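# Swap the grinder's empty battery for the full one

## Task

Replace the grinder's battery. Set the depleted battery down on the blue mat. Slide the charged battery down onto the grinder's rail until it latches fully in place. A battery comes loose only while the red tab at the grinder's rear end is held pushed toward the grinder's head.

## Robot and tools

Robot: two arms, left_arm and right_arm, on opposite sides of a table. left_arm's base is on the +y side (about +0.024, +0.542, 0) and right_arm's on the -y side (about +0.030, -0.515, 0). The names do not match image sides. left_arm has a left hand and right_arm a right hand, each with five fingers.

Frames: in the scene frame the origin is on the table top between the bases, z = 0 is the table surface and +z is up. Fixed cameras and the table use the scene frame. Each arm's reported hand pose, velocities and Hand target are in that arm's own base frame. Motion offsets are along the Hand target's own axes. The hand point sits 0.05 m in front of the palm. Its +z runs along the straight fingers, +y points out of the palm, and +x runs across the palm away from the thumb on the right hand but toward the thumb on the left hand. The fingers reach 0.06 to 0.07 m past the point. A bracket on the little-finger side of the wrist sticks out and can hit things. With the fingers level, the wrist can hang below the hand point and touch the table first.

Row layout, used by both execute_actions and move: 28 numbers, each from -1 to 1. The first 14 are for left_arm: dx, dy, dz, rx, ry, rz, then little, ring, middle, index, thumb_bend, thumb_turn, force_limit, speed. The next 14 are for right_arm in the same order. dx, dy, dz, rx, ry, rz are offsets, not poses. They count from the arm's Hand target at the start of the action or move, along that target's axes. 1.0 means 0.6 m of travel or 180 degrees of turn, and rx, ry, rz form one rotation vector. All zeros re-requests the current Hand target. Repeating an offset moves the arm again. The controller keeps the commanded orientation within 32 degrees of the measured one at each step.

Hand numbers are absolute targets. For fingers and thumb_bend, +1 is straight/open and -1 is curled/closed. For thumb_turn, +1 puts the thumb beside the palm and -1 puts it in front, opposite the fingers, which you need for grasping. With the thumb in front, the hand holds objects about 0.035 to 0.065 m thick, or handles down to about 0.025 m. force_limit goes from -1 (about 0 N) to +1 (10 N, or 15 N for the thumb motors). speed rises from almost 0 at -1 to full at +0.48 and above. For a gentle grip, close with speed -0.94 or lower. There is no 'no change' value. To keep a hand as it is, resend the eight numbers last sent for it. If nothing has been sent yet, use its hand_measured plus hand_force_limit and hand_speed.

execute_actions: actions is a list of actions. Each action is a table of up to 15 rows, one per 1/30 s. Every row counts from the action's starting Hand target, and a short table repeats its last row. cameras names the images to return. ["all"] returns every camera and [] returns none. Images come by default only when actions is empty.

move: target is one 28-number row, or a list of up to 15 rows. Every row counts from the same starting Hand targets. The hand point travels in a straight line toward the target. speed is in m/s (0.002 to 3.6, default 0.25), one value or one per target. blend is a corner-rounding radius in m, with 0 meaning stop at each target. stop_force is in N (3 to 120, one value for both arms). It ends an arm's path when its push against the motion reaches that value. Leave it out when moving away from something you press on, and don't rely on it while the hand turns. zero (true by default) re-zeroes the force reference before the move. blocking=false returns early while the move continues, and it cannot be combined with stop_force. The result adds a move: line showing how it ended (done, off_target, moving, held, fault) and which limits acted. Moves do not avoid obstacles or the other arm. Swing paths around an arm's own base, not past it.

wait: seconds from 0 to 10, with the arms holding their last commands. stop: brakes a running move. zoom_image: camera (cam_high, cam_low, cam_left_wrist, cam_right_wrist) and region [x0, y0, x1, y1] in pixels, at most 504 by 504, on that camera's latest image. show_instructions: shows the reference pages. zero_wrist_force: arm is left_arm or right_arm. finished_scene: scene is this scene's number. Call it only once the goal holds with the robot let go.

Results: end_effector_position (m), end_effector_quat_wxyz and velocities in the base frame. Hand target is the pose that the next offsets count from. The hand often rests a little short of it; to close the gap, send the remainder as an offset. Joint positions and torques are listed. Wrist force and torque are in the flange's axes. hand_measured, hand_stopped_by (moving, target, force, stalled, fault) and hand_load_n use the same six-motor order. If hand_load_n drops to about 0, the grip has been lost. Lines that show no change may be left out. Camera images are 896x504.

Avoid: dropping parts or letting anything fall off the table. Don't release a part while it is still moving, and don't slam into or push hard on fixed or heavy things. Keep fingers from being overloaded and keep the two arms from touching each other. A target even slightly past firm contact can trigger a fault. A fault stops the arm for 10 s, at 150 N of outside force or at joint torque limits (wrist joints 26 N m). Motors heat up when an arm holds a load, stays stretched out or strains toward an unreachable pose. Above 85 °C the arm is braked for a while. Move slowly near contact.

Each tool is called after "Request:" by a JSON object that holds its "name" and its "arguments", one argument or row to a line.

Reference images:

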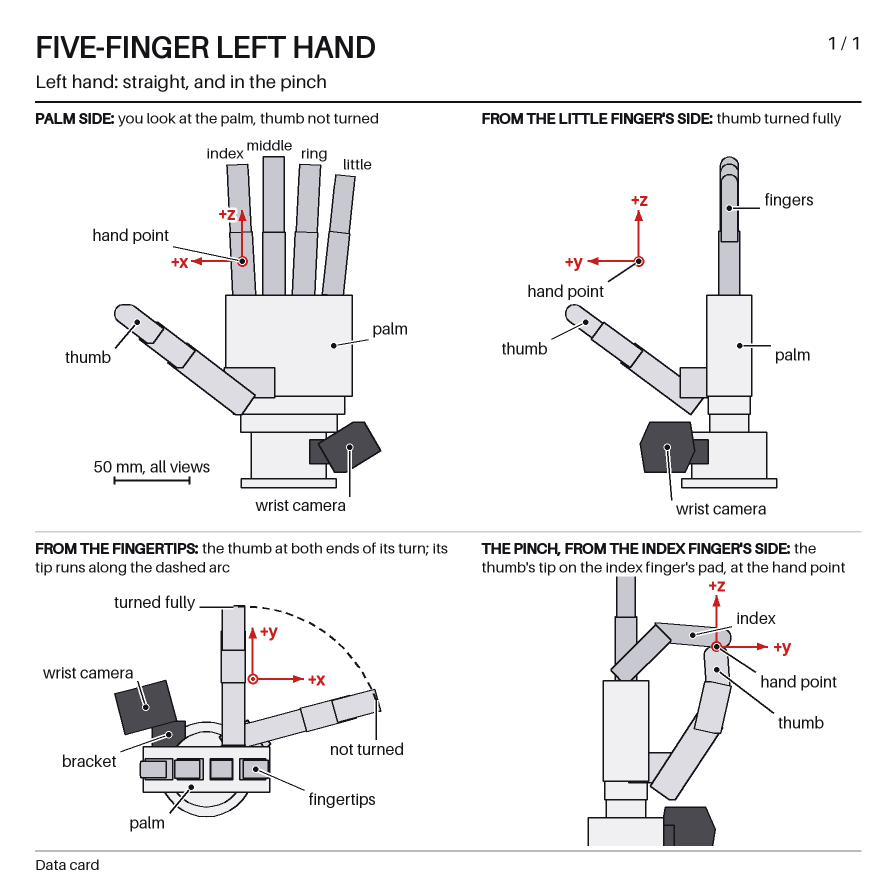

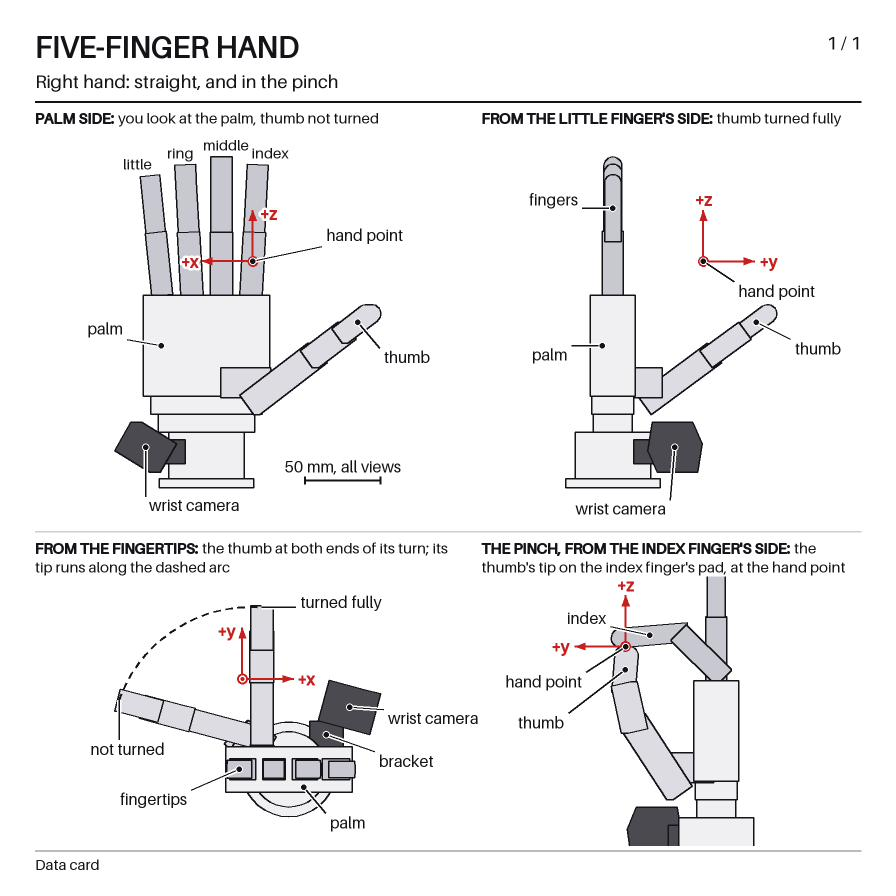

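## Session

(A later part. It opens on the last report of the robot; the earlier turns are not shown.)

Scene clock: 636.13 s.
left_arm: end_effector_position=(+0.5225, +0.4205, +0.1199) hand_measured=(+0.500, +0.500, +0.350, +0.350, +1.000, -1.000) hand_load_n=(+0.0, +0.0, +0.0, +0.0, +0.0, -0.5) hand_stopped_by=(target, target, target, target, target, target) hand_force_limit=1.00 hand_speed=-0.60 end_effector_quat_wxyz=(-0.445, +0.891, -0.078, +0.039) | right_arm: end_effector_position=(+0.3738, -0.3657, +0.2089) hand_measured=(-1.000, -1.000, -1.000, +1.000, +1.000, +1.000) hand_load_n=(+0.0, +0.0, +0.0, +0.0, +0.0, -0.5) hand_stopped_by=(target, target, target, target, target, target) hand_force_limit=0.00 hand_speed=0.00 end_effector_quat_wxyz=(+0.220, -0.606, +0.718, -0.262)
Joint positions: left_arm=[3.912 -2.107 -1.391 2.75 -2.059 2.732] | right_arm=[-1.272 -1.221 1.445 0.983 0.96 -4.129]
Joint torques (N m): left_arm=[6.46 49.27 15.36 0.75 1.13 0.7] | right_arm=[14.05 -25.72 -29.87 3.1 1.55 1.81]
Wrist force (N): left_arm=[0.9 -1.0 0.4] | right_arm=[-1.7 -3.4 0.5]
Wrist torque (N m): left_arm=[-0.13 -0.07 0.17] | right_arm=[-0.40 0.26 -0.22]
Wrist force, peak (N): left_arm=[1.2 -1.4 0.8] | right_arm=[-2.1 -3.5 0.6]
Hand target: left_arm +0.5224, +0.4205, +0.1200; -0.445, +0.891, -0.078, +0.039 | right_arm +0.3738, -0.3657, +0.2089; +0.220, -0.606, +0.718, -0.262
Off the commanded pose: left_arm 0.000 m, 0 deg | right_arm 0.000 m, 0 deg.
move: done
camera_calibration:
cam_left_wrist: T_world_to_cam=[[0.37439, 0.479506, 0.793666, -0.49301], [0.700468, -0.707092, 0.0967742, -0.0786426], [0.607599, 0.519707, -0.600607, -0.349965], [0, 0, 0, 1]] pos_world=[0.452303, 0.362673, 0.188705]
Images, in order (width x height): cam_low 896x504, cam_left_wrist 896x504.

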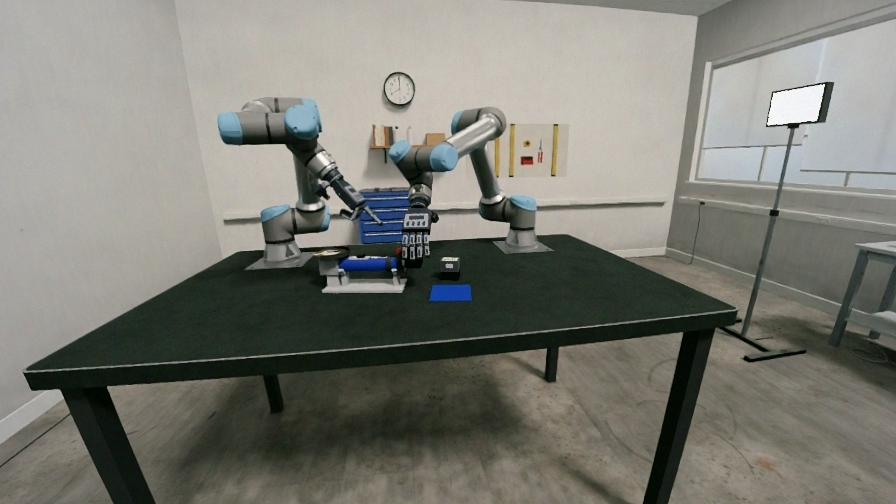

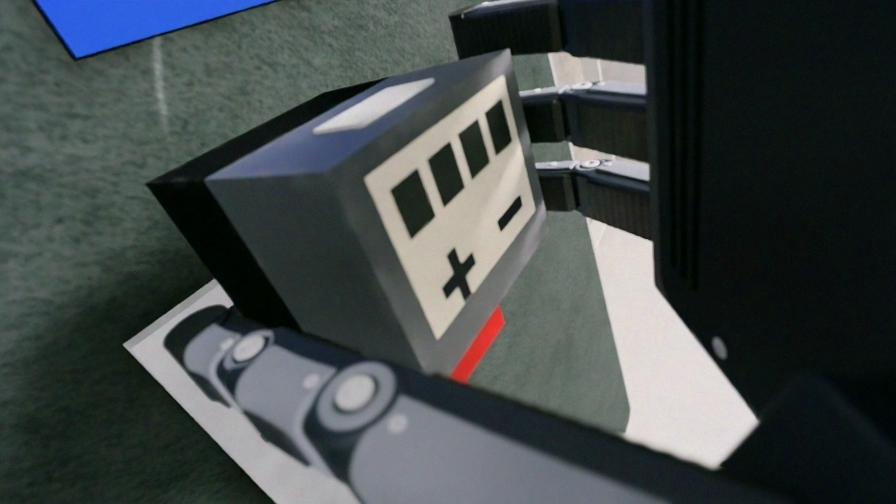

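Request:
{"name": "move", "arguments": {
  "target": [
    [-0.005,0,0,0,0,0,0.5,0.5,0.24,0.24,0.84,-1,1.0,-0.8,0,0,0,0,0,0,-1,-1,-1,1,1,1,0,0],
    [-0.005,0,0,0,0,0,0.5,0.5,-0.5,-0.5,0.0,-1,1.0,-0.92,0,0,0,0,0,0,-1,-1,-1,1,1,1,0,0]
  ],
  "speed": 0.02,
  "cameras": ["cam_left_wrist","cam_low"]
}}

Request:
{"name": "zoom_image", "arguments": {
  "camera": "cam_low",
  "region": [385, 230, 435, 280]
}}

Scene clock: 642.37 s.
left_arm: end_effector_position=(+0.5195, +0.4210, +0.1200) hand_measured=(+0.500, +0.500, +0.176, +0.164, +0.762, -1.000) hand_load_n=(+0.0, +0.0, +11.0, +13.0, +14.5, -1.0) hand_stopped_by=(target, target, force, force, force, target) hand_force_limit=1.00 hand_speed=-0.92 end_effector_quat_wxyz=(-0.445, +0.891, -0.078, +0.039) | right_arm: end_effector_position=(+0.3738, -0.3657, +0.2089) hand_measured=(-1.000, -1.000, -1.000, +1.000, +1.000, +1.000) hand_load_n=(+0.0, +0.0, +0.0, +0.0, +0.0, +0.0) hand_stopped_by=(target, target, target, target, target, target) hand_force_limit=0.00 hand_speed=0.00 end_effector_quat_wxyz=(+0.220, -0.606, +0.718, -0.262)
Joint positions: left_arm=[3.917 -2.101 -1.4 2.755 -2.055 2.736] | right_arm=[-1.272 -1.221 1.445 0.983 0.96 -4.129]
Joint torques (N m): left_arm=[-12.31 34.96 18.38 -3.48 1.35 -1.78] | right_arm=[12.01 -25.94 -30.29 3.07 1.57 1.87]
Wrist force (N): left_arm=[0.1 -2.9 9.1] | right_arm=[-1.9 -3.3 0.8]
Wrist torque (N m): left_arm=[0.07 -0.05 0.19] | right_arm=[-0.41 0.28 -0.23]
Wrist force, peak (N): left_arm=[-0.9 -8.0 14.7] | right_arm=[-2.1 -3.4 0.6]
Hand target: left_arm +0.5195, +0.4210, +0.1200; -0.445, +0.891, -0.078, +0.039 | right_arm +0.3738, -0.3657, +0.2089; +0.220, -0.606, +0.718, -0.262
Off the commanded pose: left_arm 0.000 m, 0 deg | right_arm 0.000 m, 0 deg.
move: done
camera_calibration:
cam_left_wrist: T_world_to_cam=[[0.374201, 0.479656, 0.793665, -0.492096], [0.700514, -0.707015, 0.0970065, -0.0762803], [0.607663, 0.519674, -0.600571, -0.348425], [0, 0, 0, 1]] pos_world=[0.449303, 0.363173, 0.188705]
Images, in order (width x height): cam_low 896x504, cam_left_wrist 896x504.

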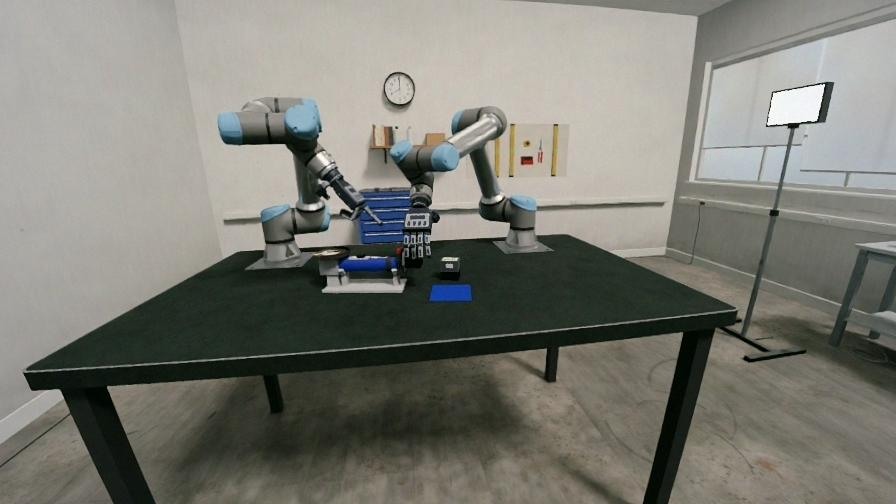

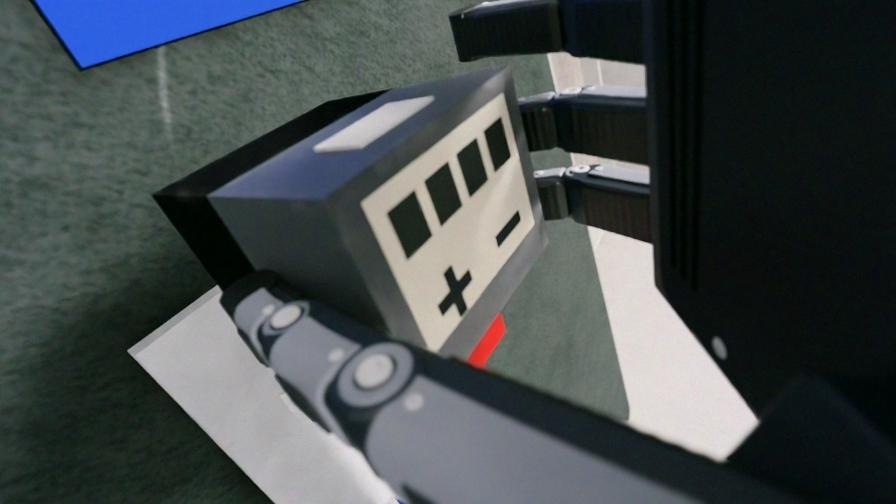

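Scaled by 10.080.

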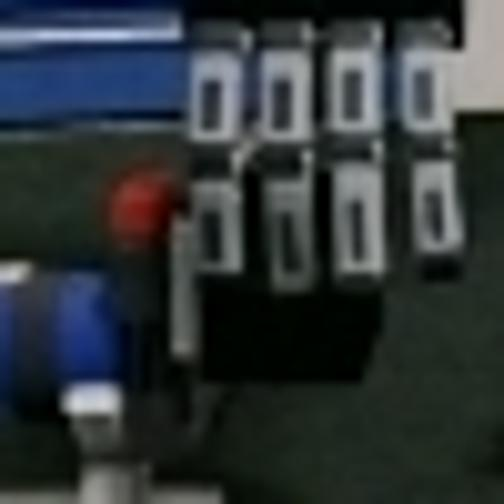

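Request:
{"name": "move", "arguments": {
  "target": [0,-0.0008,0.00107,0,0,0,0.5,0.5,-0.5,-0.5,0.0,-1,1.0,-0.92,0,0,0,0,0,0,-1,-1,-1,1,1,1,0,0],
  "speed": 0.005
}}

Scene clock: 644.87 s.
left_arm: end_effector_position=(+0.5196, +0.4217, +0.1199) hand_measured=(+0.500, +0.500, +0.176, +0.164, +0.762, -1.000) hand_load_n=(+0.0, -0.5, +7.5, +9.0, +17.0, -2.5) hand_stopped_by=(target, target, force, force, force, target) hand_force_limit=1.00 hand_speed=-0.92 end_effector_quat_wxyz=(-0.445, +0.891, -0.078, +0.039) | right_arm: end_effector_position=(+0.3738, -0.3657, +0.2089) hand_measured=(-1.000, -1.000, -1.000, +1.000, +1.000, +1.000) hand_load_n=(+0.0, +0.0, +0.0, +0.0, +0.0, +0.0) hand_stopped_by=(target, target, target, target, target, target) hand_force_limit=0.00 hand_speed=0.00 end_effector_quat_wxyz=(+0.220, -0.606, +0.718, -0.262)
Joint positions: left_arm=[3.918 -2.102 -1.398 2.754 -2.054 2.737] | right_arm=[-1.272 -1.221 1.445 0.983 0.96 -4.129]
Joint torques (N m): left_arm=[9.12 34.92 27.2 -1.56 1.29 1.46] | right_arm=[12.92 -26.14 -30.18 3.1 1.5 1.92]
Wrist force (N): left_arm=[-0.8 1.3 0.6] | right_arm=[-1.6 -3.1 0.6]
Wrist torque (N m): left_arm=[-0.08 -0.10 0.18] | right_arm=[-0.37 0.25 -0.22]
Wrist force, peak (N): left_arm=[-0.4 -3.4 9.2] | right_arm=[-2.1 -3.3 0.7]
Hand target: left_arm +0.5196, +0.4218, +0.1200; -0.445, +0.891, -0.078, +0.039 | right_arm +0.3738, -0.3657, +0.2089; +0.220, -0.606, +0.718, -0.262
Off the commanded pose: left_arm 0.000 m, 0 deg | right_arm 0.000 m, 0 deg.
move: done

Request:
{"name": "move", "arguments": {
  "target": [0,-0.004,-0.003,0,0,0,0.5,0.5,-0.5,-0.5,0.0,-1,1.0,-0.92,0,0,0,0,0,0,-1,-1,-1,1,1,1,0,0],
  "speed": 0.005,
  "cameras": ["cam_left_wrist","cam_low"]
}}

Request:
{"name": "zoom_image", "arguments": {
  "camera": "cam_low",
  "region": [385, 230, 435, 280]
}}

Scene clock: 648.37 s.
left_arm: end_effector_position=(+0.5196, +0.4218, +0.1230) hand_measured=(+0.500, +0.500, +0.176, +0.164, +0.762, -1.000) hand_load_n=(+0.0, +0.0, +8.0, +9.0, +17.0, -1.0) hand_stopped_by=(target, target, force, force, force, target) hand_force_limit=1.00 hand_speed=-0.92 end_effector_quat_wxyz=(-0.445, +0.891, -0.078, +0.039) | right_arm: end_effector_position=(+0.3738, -0.3657, +0.2089) hand_measured=(-1.000, -1.000, -1.000, +1.000, +1.000, +1.000) hand_load_n=(+0.0, +0.0, +0.0, +0.0, +0.0, +0.0) hand_stopped_by=(target, target, target, target, target, target) hand_force_limit=0.00 hand_speed=0.00 end_effector_quat_wxyz=(+0.220, -0.606, +0.718, -0.262)
Joint positions: left_arm=[3.918 -2.099 -1.394 2.748 -2.054 2.737] | right_arm=[-1.272 -1.221 1.445 0.983 0.96 -4.129]
Joint torques (N m): left_arm=[5.84 50.44 25.93 -0.96 -1.96 -1.74] | right_arm=[13.7 -26.36 -29.98 2.94 1.53 1.72]
Wrist force (N): left_arm=[-0.7 3.9 4.1] | right_arm=[-1.7 -3.3 0.8]
Wrist torque (N m): left_arm=[-0.03 -0.09 0.12] | right_arm=[-0.39 0.27 -0.22]
Wrist force, peak (N): left_arm=[-0.9 4.4 4.4] | right_arm=[-2.1 -3.4 0.8]
Hand target: left_arm +0.5196, +0.4218, +0.1230; -0.445, +0.891, -0.078, +0.039 | right_arm +0.3738, -0.3657, +0.2089; +0.220, -0.606, +0.718, -0.262
Off the commanded pose: left_arm 0.000 m, 0 deg | right_arm 0.000 m, 0 deg.
move: done
camera_calibration:
cam_left_wrist: T_world_to_cam=[[0.37423, 0.47968, 0.793637, -0.494994], [0.700471, -0.707052, 0.0970486, -0.0760608], [0.607694, 0.519601, -0.600602, -0.347022], [0, 0, 0, 1]] pos_world=[0.449403, 0.363973, 0.191805]
Images, in order (width x height): cam_low 896x504, cam_left_wrist 896x504.

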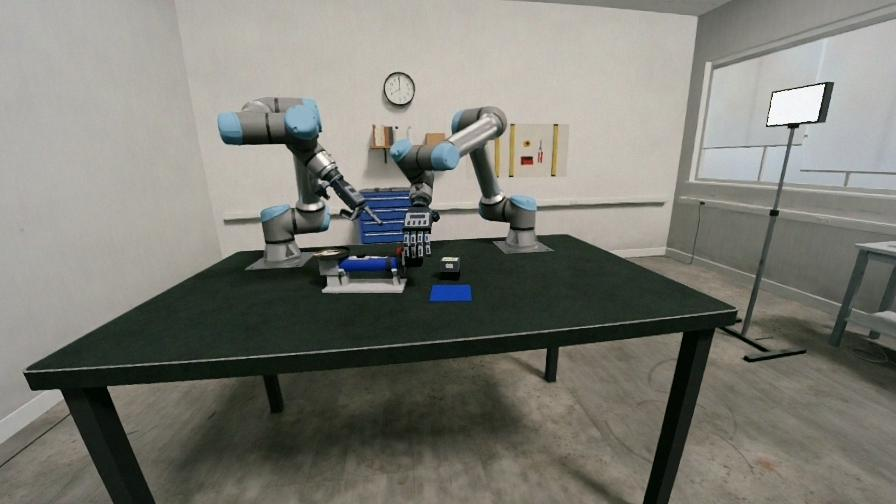

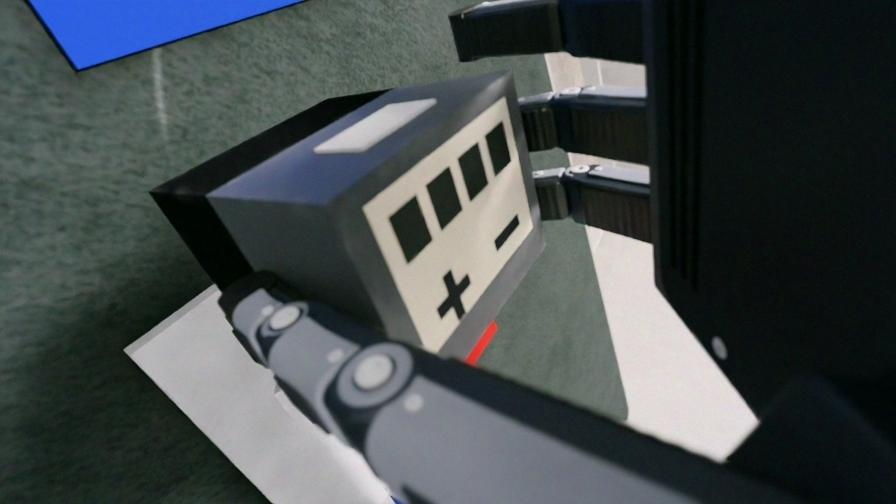

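Scaled by 10.080.

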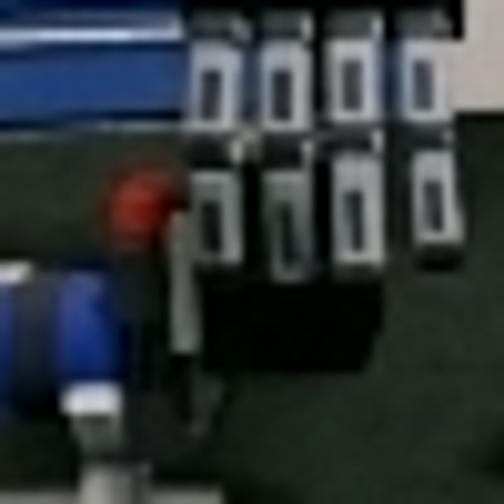

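Request:
{"name": "move", "arguments": {
  "target": [-0.001,-0.00533,-0.004,0,0,0,0.5,0.5,-0.5,-0.5,0.0,-1,1.0,-0.92,0,0,0,0,0,0,-1,-1,-1,1,1,1,0,0],
  "speed": 0.005,
  "cameras": ["cam_left_wrist","cam_low"]
}}

Request:
{"name": "zoom_image", "arguments": {
  "camera": "cam_low",
  "region": [385, 230, 435, 280]
}}

Scene clock: 651.10 s.
left_arm: end_effector_position=(+0.5190, +0.4219, +0.1270) hand_measured=(+0.500, +0.500, +0.176, +0.164, +0.762, -1.000) hand_load_n=(+0.0, +0.0, +7.5, +9.5, +16.5, +2.0) hand_stopped_by=(target, target, force, force, force, target) hand_force_limit=1.00 hand_speed=-0.92 end_effector_quat_wxyz=(-0.445, +0.891, -0.078, +0.039) | right_arm: end_effector_position=(+0.3738, -0.3657, +0.2089) hand_measured=(-1.000, -1.000, -1.000, +1.000, +1.000, +1.000) hand_load_n=(+0.0, +0.0, +0.0, +0.0, +0.0, +0.0) hand_stopped_by=(target, target, target, target, target, target) hand_force_limit=0.00 hand_speed=0.00 end_effector_quat_wxyz=(+0.220, -0.606, +0.718, -0.262)
Joint positions: left_arm=[3.919 -2.095 -1.39 2.74 -2.053 2.737] | right_arm=[-1.272 -1.221 1.445 0.983 0.96 -4.129]
Joint torques (N m): left_arm=[10.38 50.23 26.53 -1.74 0.19 1.96] | right_arm=[13 -26.52 -29.93 3 1.49 1.79]
Wrist force (N): left_arm=[4.2 5.1 5.1] | right_arm=[-1.7 -3.3 0.6]
Wrist torque (N m): left_arm=[-0.01 -0.06 0.02] | right_arm=[-0.38 0.26 -0.22]
Wrist force, peak (N): left_arm=[3.9 5.6 5.4] | right_arm=[-2.1 -3.5 0.5]
Hand target: left_arm +0.5190, +0.4219, +0.1270; -0.445, +0.891, -0.078, +0.039 | right_arm +0.3738, -0.3657, +0.2089; +0.220, -0.606, +0.718, -0.262
Off the commanded pose: left_arm 0.000 m, 0 deg | right_arm 0.000 m, 0 deg.
move: done
camera_calibration:
cam_left_wrist: T_world_to_cam=[[0.374208, 0.47966, 0.793659, -0.497979], [0.700428, -0.707088, 0.0970903, -0.0759338], [0.607757, 0.519569, -0.600566, -0.344331], [0, 0, 0, 1]] pos_world=[0.448803, 0.364073, 0.195805]
Images, in order (width x height): cam_low 896x504, cam_left_wrist 896x504.

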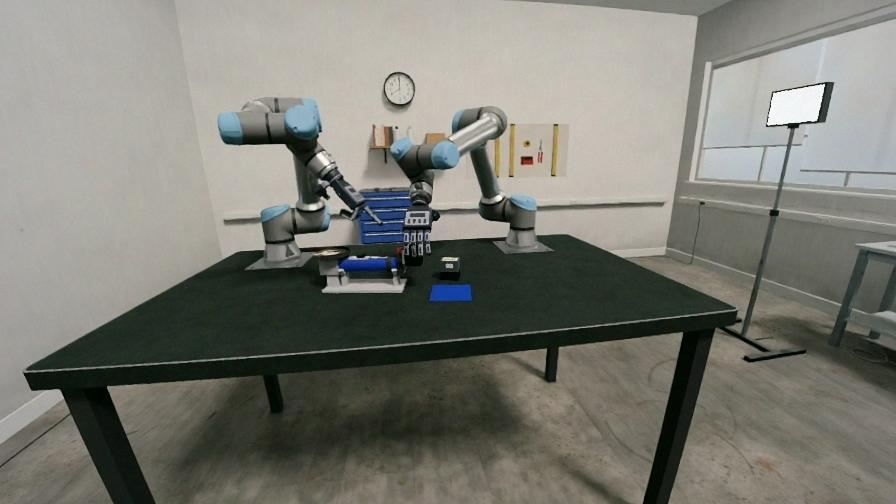

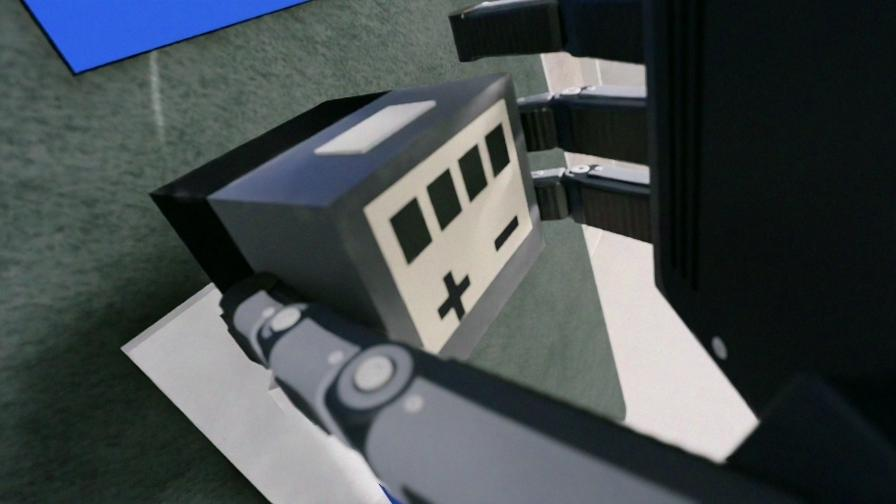

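Scaled by 10.080.

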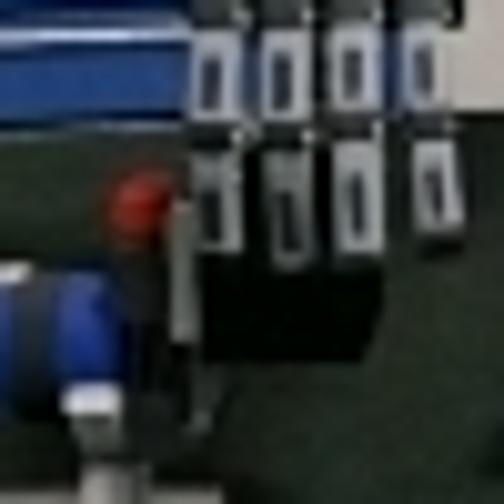

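Request:
{"name": "move", "arguments": {
  "target": [0,-0.00667,-0.005,0,0,0,0.5,0.5,-0.5,-0.5,0.0,-1,1.0,-0.92,0,0,0,0,0,0,-1,-1,-1,1,1,1,0,0],
  "speed": 0.005,
  "cameras": ["cam_left_wrist","cam_low"]
}}

Request:
{"name": "zoom_image", "arguments": {
  "camera": "cam_low",
  "region": [385, 230, 435, 280]
}}

Scene clock: 654.13 s.
left_arm: end_effector_position=(+0.5190, +0.4219, +0.1320) hand_measured=(+0.500, +0.500, +0.176, +0.164, +0.762, -1.000) hand_load_n=(+0.0, +0.0, +7.5, +9.5, +16.5, +2.0) hand_stopped_by=(target, target, force, force, force, target) hand_force_limit=1.00 hand_speed=-0.92 end_effector_quat_wxyz=(-0.445, +0.891, -0.078, +0.039) | right_arm: end_effector_position=(+0.3738, -0.3657, +0.2089) hand_measured=(-1.000, -1.000, -1.000, +1.000, +1.000, +1.000) hand_load_n=(+0.0, +0.0, +0.0, +0.0, +0.0, +0.0) hand_stopped_by=(target, target, target, target, target, target) hand_force_limit=0.00 hand_speed=0.00 end_effector_quat_wxyz=(+0.220, -0.606, +0.718, -0.262)
Joint positions: left_arm=[3.919 -2.091 -1.382 2.728 -2.053 2.737] | right_arm=[-1.272 -1.221 1.445 0.983 0.96 -4.129]
Joint torques (N m): left_arm=[6.41 50.78 25.91 -1.52 -3.32 0.68] | right_arm=[12.66 -26.63 -29.66 3.16 1.3 1.52]
Wrist force (N): left_arm=[3.9 5.1 5.3] | right_arm=[-1.8 -3.1 0.8]
Wrist torque (N m): left_arm=[-0.04 -0.07 0.03] | right_arm=[-0.38 0.27 -0.22]
Wrist force, peak (N): left_arm=[3.9 6.0 5.9] | right_arm=[-2.1 -3.3 0.8]
Hand target: left_arm +0.5190, +0.4219, +0.1320; -0.445, +0.891, -0.078, +0.039 | right_arm +0.3738, -0.3657, +0.2089; +0.220, -0.606, +0.718, -0.262
Off the commanded pose: left_arm 0.000 m, 0 deg | right_arm 0.000 m, 0 deg.
move: done
camera_calibration:
cam_left_wrist: T_world_to_cam=[[0.374208, 0.47966, 0.793659, -0.501947], [0.700428, -0.707088, 0.0970903, -0.0764192], [0.607757, 0.519569, -0.600566, -0.341328], [0, 0, 0, 1]] pos_world=[0.448803, 0.364073, 0.200805]
Images, in order (width x height): cam_low 896x504, cam_left_wrist 896x504.

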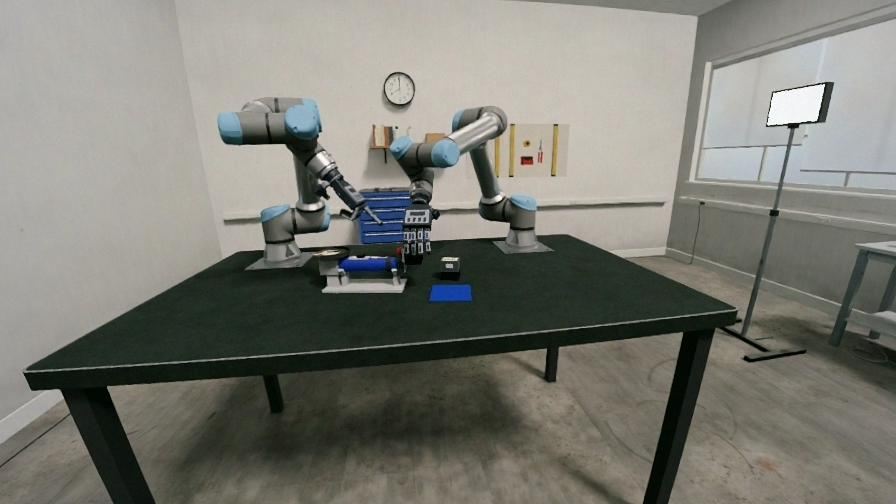

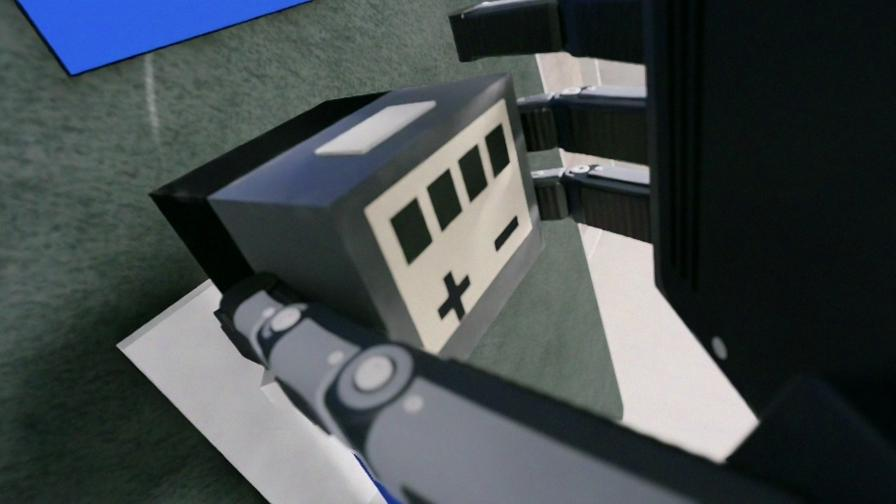

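Scaled by 10.080.

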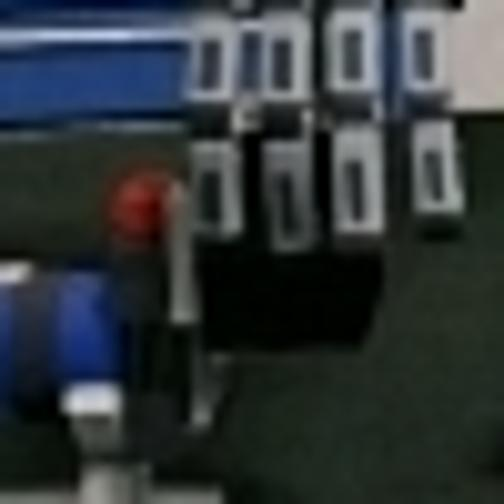

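Request:
{"name": "move", "arguments": {
  "target": [0,-0.01333,-0.01,0,0,0,0.5,0.5,-0.5,-0.5,0.0,-1,1.0,-0.92,0,0,0,0,0,0,-1,-1,-1,1,1,1,0,0],
  "speed": 0.006,
  "cameras": ["cam_left_wrist","cam_low"]
}}

Request:
{"name": "zoom_image", "arguments": {
  "camera": "cam_low",
  "region": [385, 230, 435, 280]
}}

Scene clock: 657.73 s.
left_arm: end_effector_position=(+0.5190, +0.4219, +0.1420) hand_measured=(+0.500, +0.500, +0.176, +0.164, +0.762, -1.000) hand_load_n=(+0.0, +0.0, +7.5, +9.0, +16.5, +2.5) hand_stopped_by=(target, target, force, force, force, target) hand_force_limit=1.00 hand_speed=-0.92 end_effector_quat_wxyz=(-0.445, +0.891, -0.078, +0.039) | right_arm: end_effector_position=(+0.3738, -0.3657, +0.2089) hand_measured=(-1.000, -1.000, -1.000, +1.000, +1.000, +1.000) hand_load_n=(+0.0, +0.0, +0.0, +0.0, +0.0, +0.0) hand_stopped_by=(target, target, target, target, target, target) hand_force_limit=0.00 hand_speed=0.00 end_effector_quat_wxyz=(+0.220, -0.606, +0.718, -0.262)
Joint positions: left_arm=[3.919 -2.083 -1.367 2.706 -2.053 2.737] | right_arm=[-1.272 -1.221 1.445 0.983 0.96 -4.129]
Joint torques (N m): left_arm=[6.77 48.4 23.88 -1.44 -2.75 0.33] | right_arm=[13.17 -26.01 -30.66 3.1 1.32 1.52]
Wrist force (N): left_arm=[3.0 3.1 3.5] | right_arm=[-1.8 -3.2 0.5]
Wrist torque (N m): left_arm=[-0.03 -0.09 0.01] | right_arm=[-0.38 0.27 -0.22]
Wrist force, peak (N): left_arm=[3.9 6.1 6.1] | right_arm=[-1.9 -3.5 0.9]
Hand target: left_arm +0.5190, +0.4219, +0.1420; -0.445, +0.891, -0.078, +0.039 | right_arm +0.3738, -0.3657, +0.2089; +0.220, -0.606, +0.718, -0.262
Off the commanded pose: left_arm 0.000 m, 0 deg | right_arm 0.000 m, 0 deg.
move: done
camera_calibration:
cam_left_wrist: T_world_to_cam=[[0.374208, 0.47966, 0.793659, -0.509884], [0.700428, -0.707088, 0.0970903, -0.0773901], [0.607757, 0.519569, -0.600566, -0.335322], [0, 0, 0, 1]] pos_world=[0.448803, 0.364073, 0.210805]
Images, in order (width x height): cam_low 896x504, cam_left_wrist 896x504.

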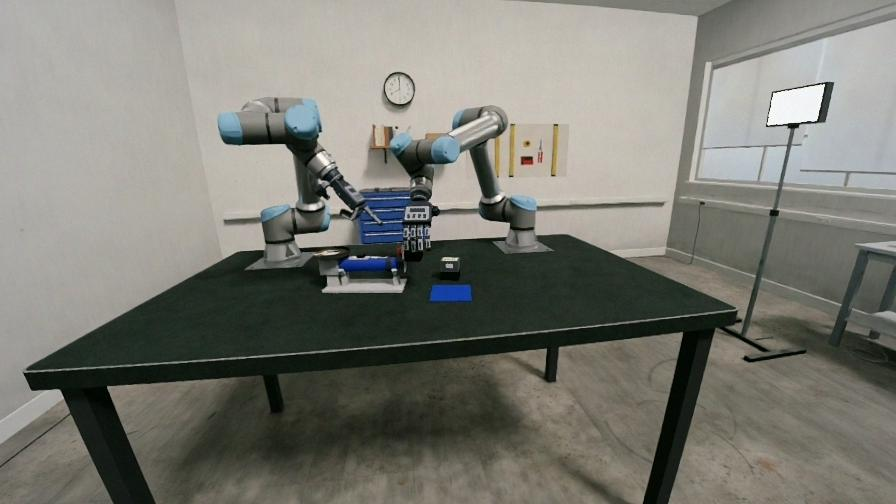

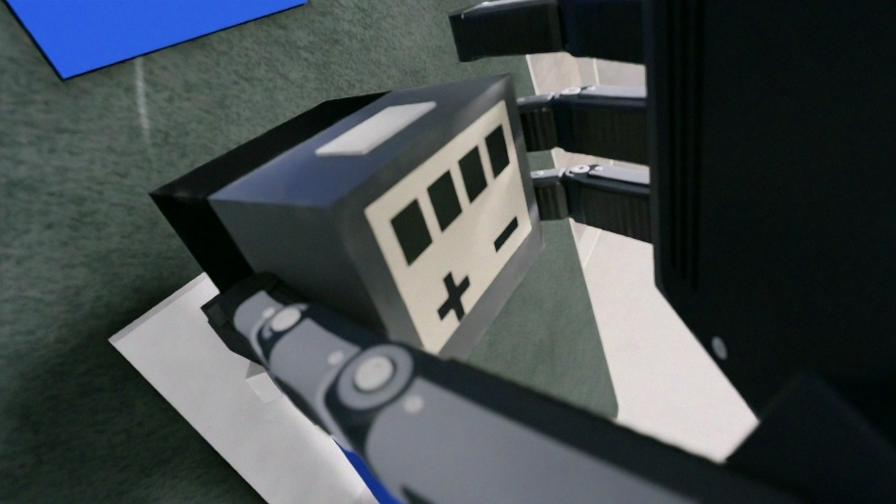

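Scaled by 10.080.

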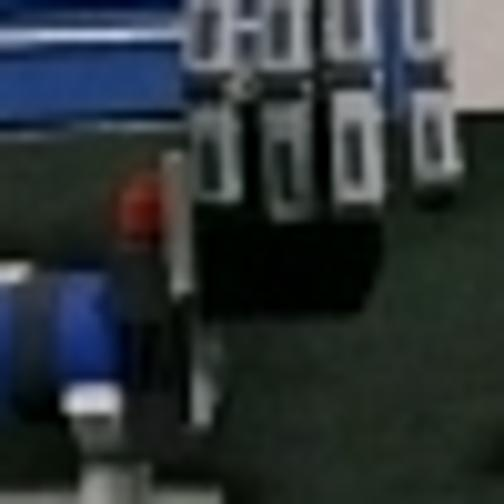

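Request:
{"name": "move", "arguments": {
  "target": [0,-0.01333,-0.01,0,0,0,0.5,0.5,-0.5,-0.5,0.0,-1,1.0,-0.92,0,0,0,0,0,0,-1,-1,-1,1,1,1,0,0],
  "speed": 0.006,
  "cameras": ["cam_left_wrist","cam_low"]
}}

Request:
{"name": "zoom_image", "arguments": {
  "camera": "cam_low",
  "region": [385, 230, 435, 280]
}}

Scene clock: 662.03 s.
left_arm: end_effector_position=(+0.5190, +0.4219, +0.1520) hand_measured=(+0.500, +0.500, +0.176, +0.164, +0.762, -1.000) hand_load_n=(+0.0, +0.0, +8.5, +8.5, +16.0, +1.0) hand_stopped_by=(target, target, force, force, force, target) hand_force_limit=1.00 hand_speed=-0.92 end_effector_quat_wxyz=(-0.445, +0.891, -0.078, +0.039) | right_arm: end_effector_position=(+0.3738, -0.3657, +0.2089) hand_measured=(-1.000, -1.000, -1.000, +1.000, +1.000, +1.000) hand_load_n=(+0.0, +0.0, +0.0, +0.0, +0.0, +0.0) hand_stopped_by=(target, target, target, target, target, target) hand_force_limit=0.00 hand_speed=0.00 end_effector_quat_wxyz=(+0.220, -0.606, +0.718, -0.262)
Joint positions: left_arm=[3.919 -2.076 -1.352 2.683 -2.053 2.737] | right_arm=[-1.272 -1.221 1.445 0.983 0.96 -4.129]
Joint torques (N m): left_arm=[9.6 48.57 24.02 -1.56 -0.94 1.19] | right_arm=[12.39 -25.69 -29.94 3.09 1.1 1.33]
Wrist force (N): left_arm=[2.3 2.0 3.9] | right_arm=[-1.9 -3.3 0.7]
Wrist torque (N m): left_arm=[-0.04 0.03 0.03] | right_arm=[-0.39 0.28 -0.23]
Wrist force, peak (N): left_arm=[3.3 3.5 3.6] | right_arm=[-1.9 -3.5 0.7]
Hand target: left_arm +0.5190, +0.4219, +0.1520; -0.445, +0.891, -0.078, +0.039 | right_arm +0.3738, -0.3657, +0.2089; +0.220, -0.606, +0.718, -0.262
Off the commanded pose: left_arm 0.000 m, 0 deg | right_arm 0.000 m, 0 deg.
move: done
camera_calibration:
cam_left_wrist: T_world_to_cam=[[0.37423, 0.47968, 0.793637, -0.517833], [0.700471, -0.707052, 0.0970486, -0.0783842], [0.607694, 0.519601, -0.600602, -0.329292], [0, 0, 0, 1]] pos_world=[0.448803, 0.364073, 0.220805]
Images, in order (width x height): cam_low 896x504, cam_left_wrist 896x504.

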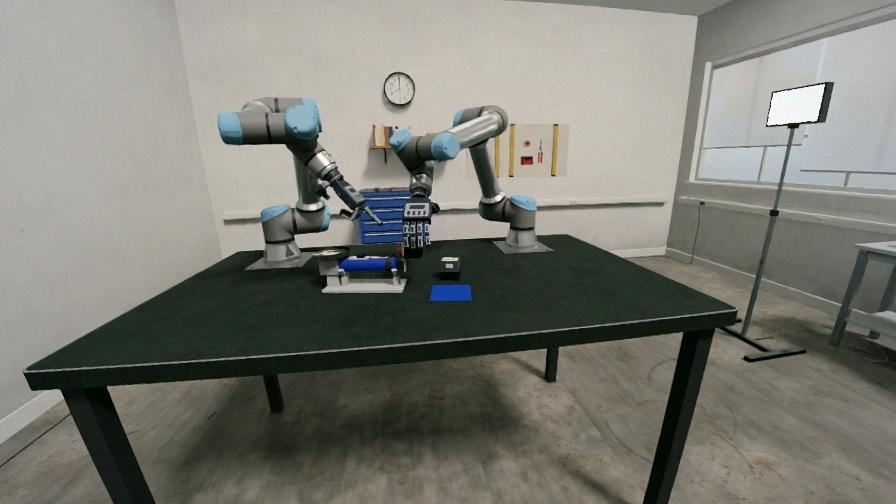

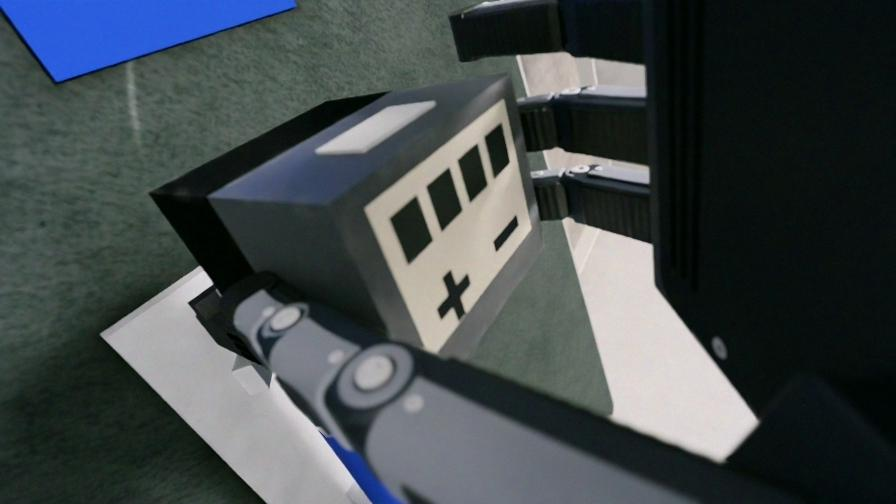

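Scaled by 10.080.

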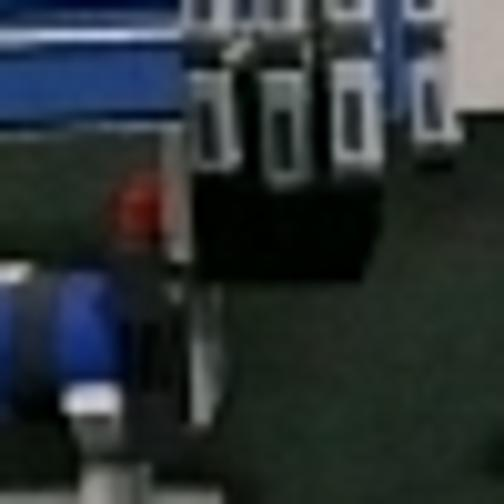

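Request:
{"name": "move", "arguments": {
  "target": [0,-0.02667,-0.02,0,0,0,0.5,0.5,-0.5,-0.5,0.0,-1,1.0,-0.92,0,0,0,0,0,0,-1,-1,-1,1,1,1,0,0],
  "speed": 0.01,
  "cameras": ["cam_left_wrist","cam_low"]
}}

Request:
{"name": "zoom_image", "arguments": {
  "camera": "cam_low",
  "region": [385, 230, 435, 280]
}}

Scene clock: 666.53 s.
left_arm: end_effector_position=(+0.5190, +0.4219, +0.1721) hand_measured=(+0.500, +0.500, +0.176, +0.164, +0.762, -1.000) hand_load_n=(+0.0, +0.0, +8.5, +8.0, +16.0, -1.0) hand_stopped_by=(target, target, force, force, force, target) hand_force_limit=1.00 hand_speed=-0.92 end_effector_quat_wxyz=(-0.445, +0.891, -0.078, +0.039) | right_arm: end_effector_position=(+0.3738, -0.3657, +0.2089) hand_measured=(-1.000, -1.000, -1.000, +1.000, +1.000, +1.000) hand_load_n=(+0.0, +0.0, +0.0, +0.0, +0.0, +0.0) hand_stopped_by=(target, target, target, target, target, target) hand_force_limit=0.00 hand_speed=0.00 end_effector_quat_wxyz=(+0.220, -0.606, +0.718, -0.262)
Joint positions: left_arm=[3.919 -2.064 -1.318 2.637 -2.053 2.737] | right_arm=[-1.272 -1.221 1.445 0.983 0.96 -4.129]
Joint torques (N m): left_arm=[9.54 45.97 20.55 -0.48 0.64 0.64] | right_arm=[12.78 -27.06 -29.04 3.06 1.17 1.46]
Wrist force (N): left_arm=[0.9 2.0 2.8] | right_arm=[-2.0 -3.4 0.7]
Wrist torque (N m): left_arm=[-0.08 0.00 0.12] | right_arm=[-0.41 0.30 -0.24]
Wrist force, peak (N): left_arm=[2.4 2.8 4.2] | right_arm=[-2.0 -3.6 0.7]
Hand target: left_arm +0.5190, +0.4219, +0.1720; -0.445, +0.891, -0.078, +0.039 | right_arm +0.3738, -0.3657, +0.2089; +0.220, -0.606, +0.718, -0.262
Off the commanded pose: left_arm 0.000 m, 0 deg | right_arm 0.000 m, 0 deg.
move: done
camera_calibration:
cam_left_wrist: T_world_to_cam=[[0.374208, 0.47966, 0.793659, -0.533694], [0.700428, -0.707088, 0.0970903, -0.0803029], [0.607757, 0.519569, -0.600566, -0.317305], [0, 0, 0, 1]] pos_world=[0.448803, 0.364073, 0.240805]
Images, in order (width x height): cam_low 896x504, cam_left_wrist 896x504.

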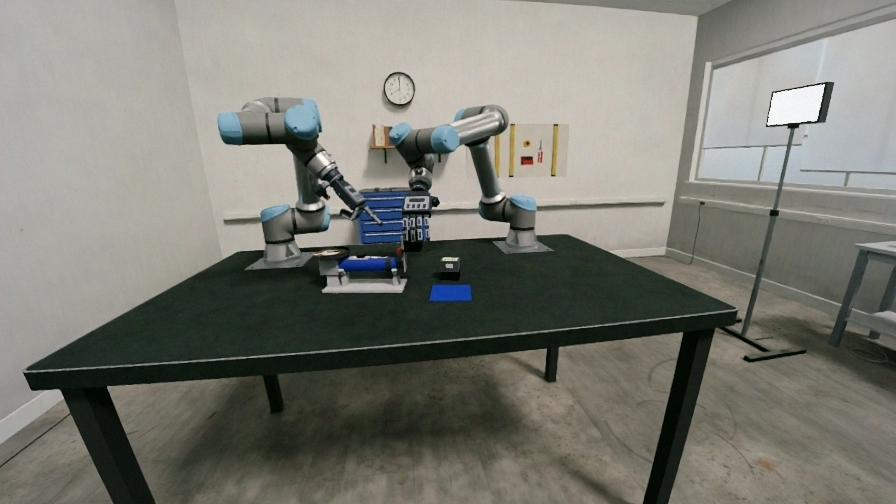

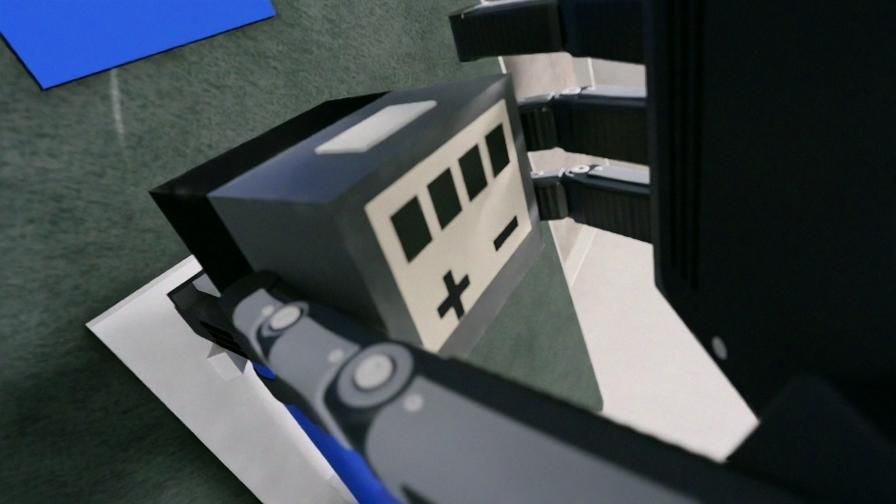

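Scaled by 10.080.

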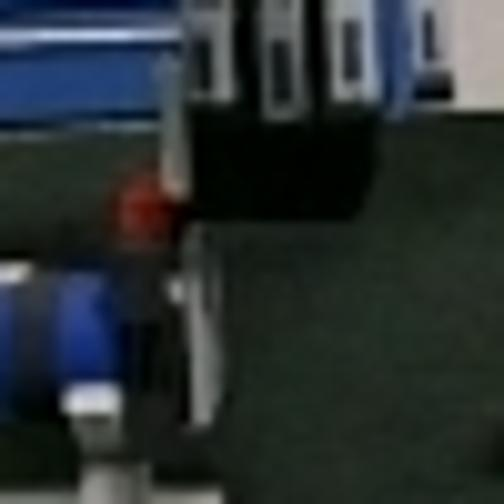

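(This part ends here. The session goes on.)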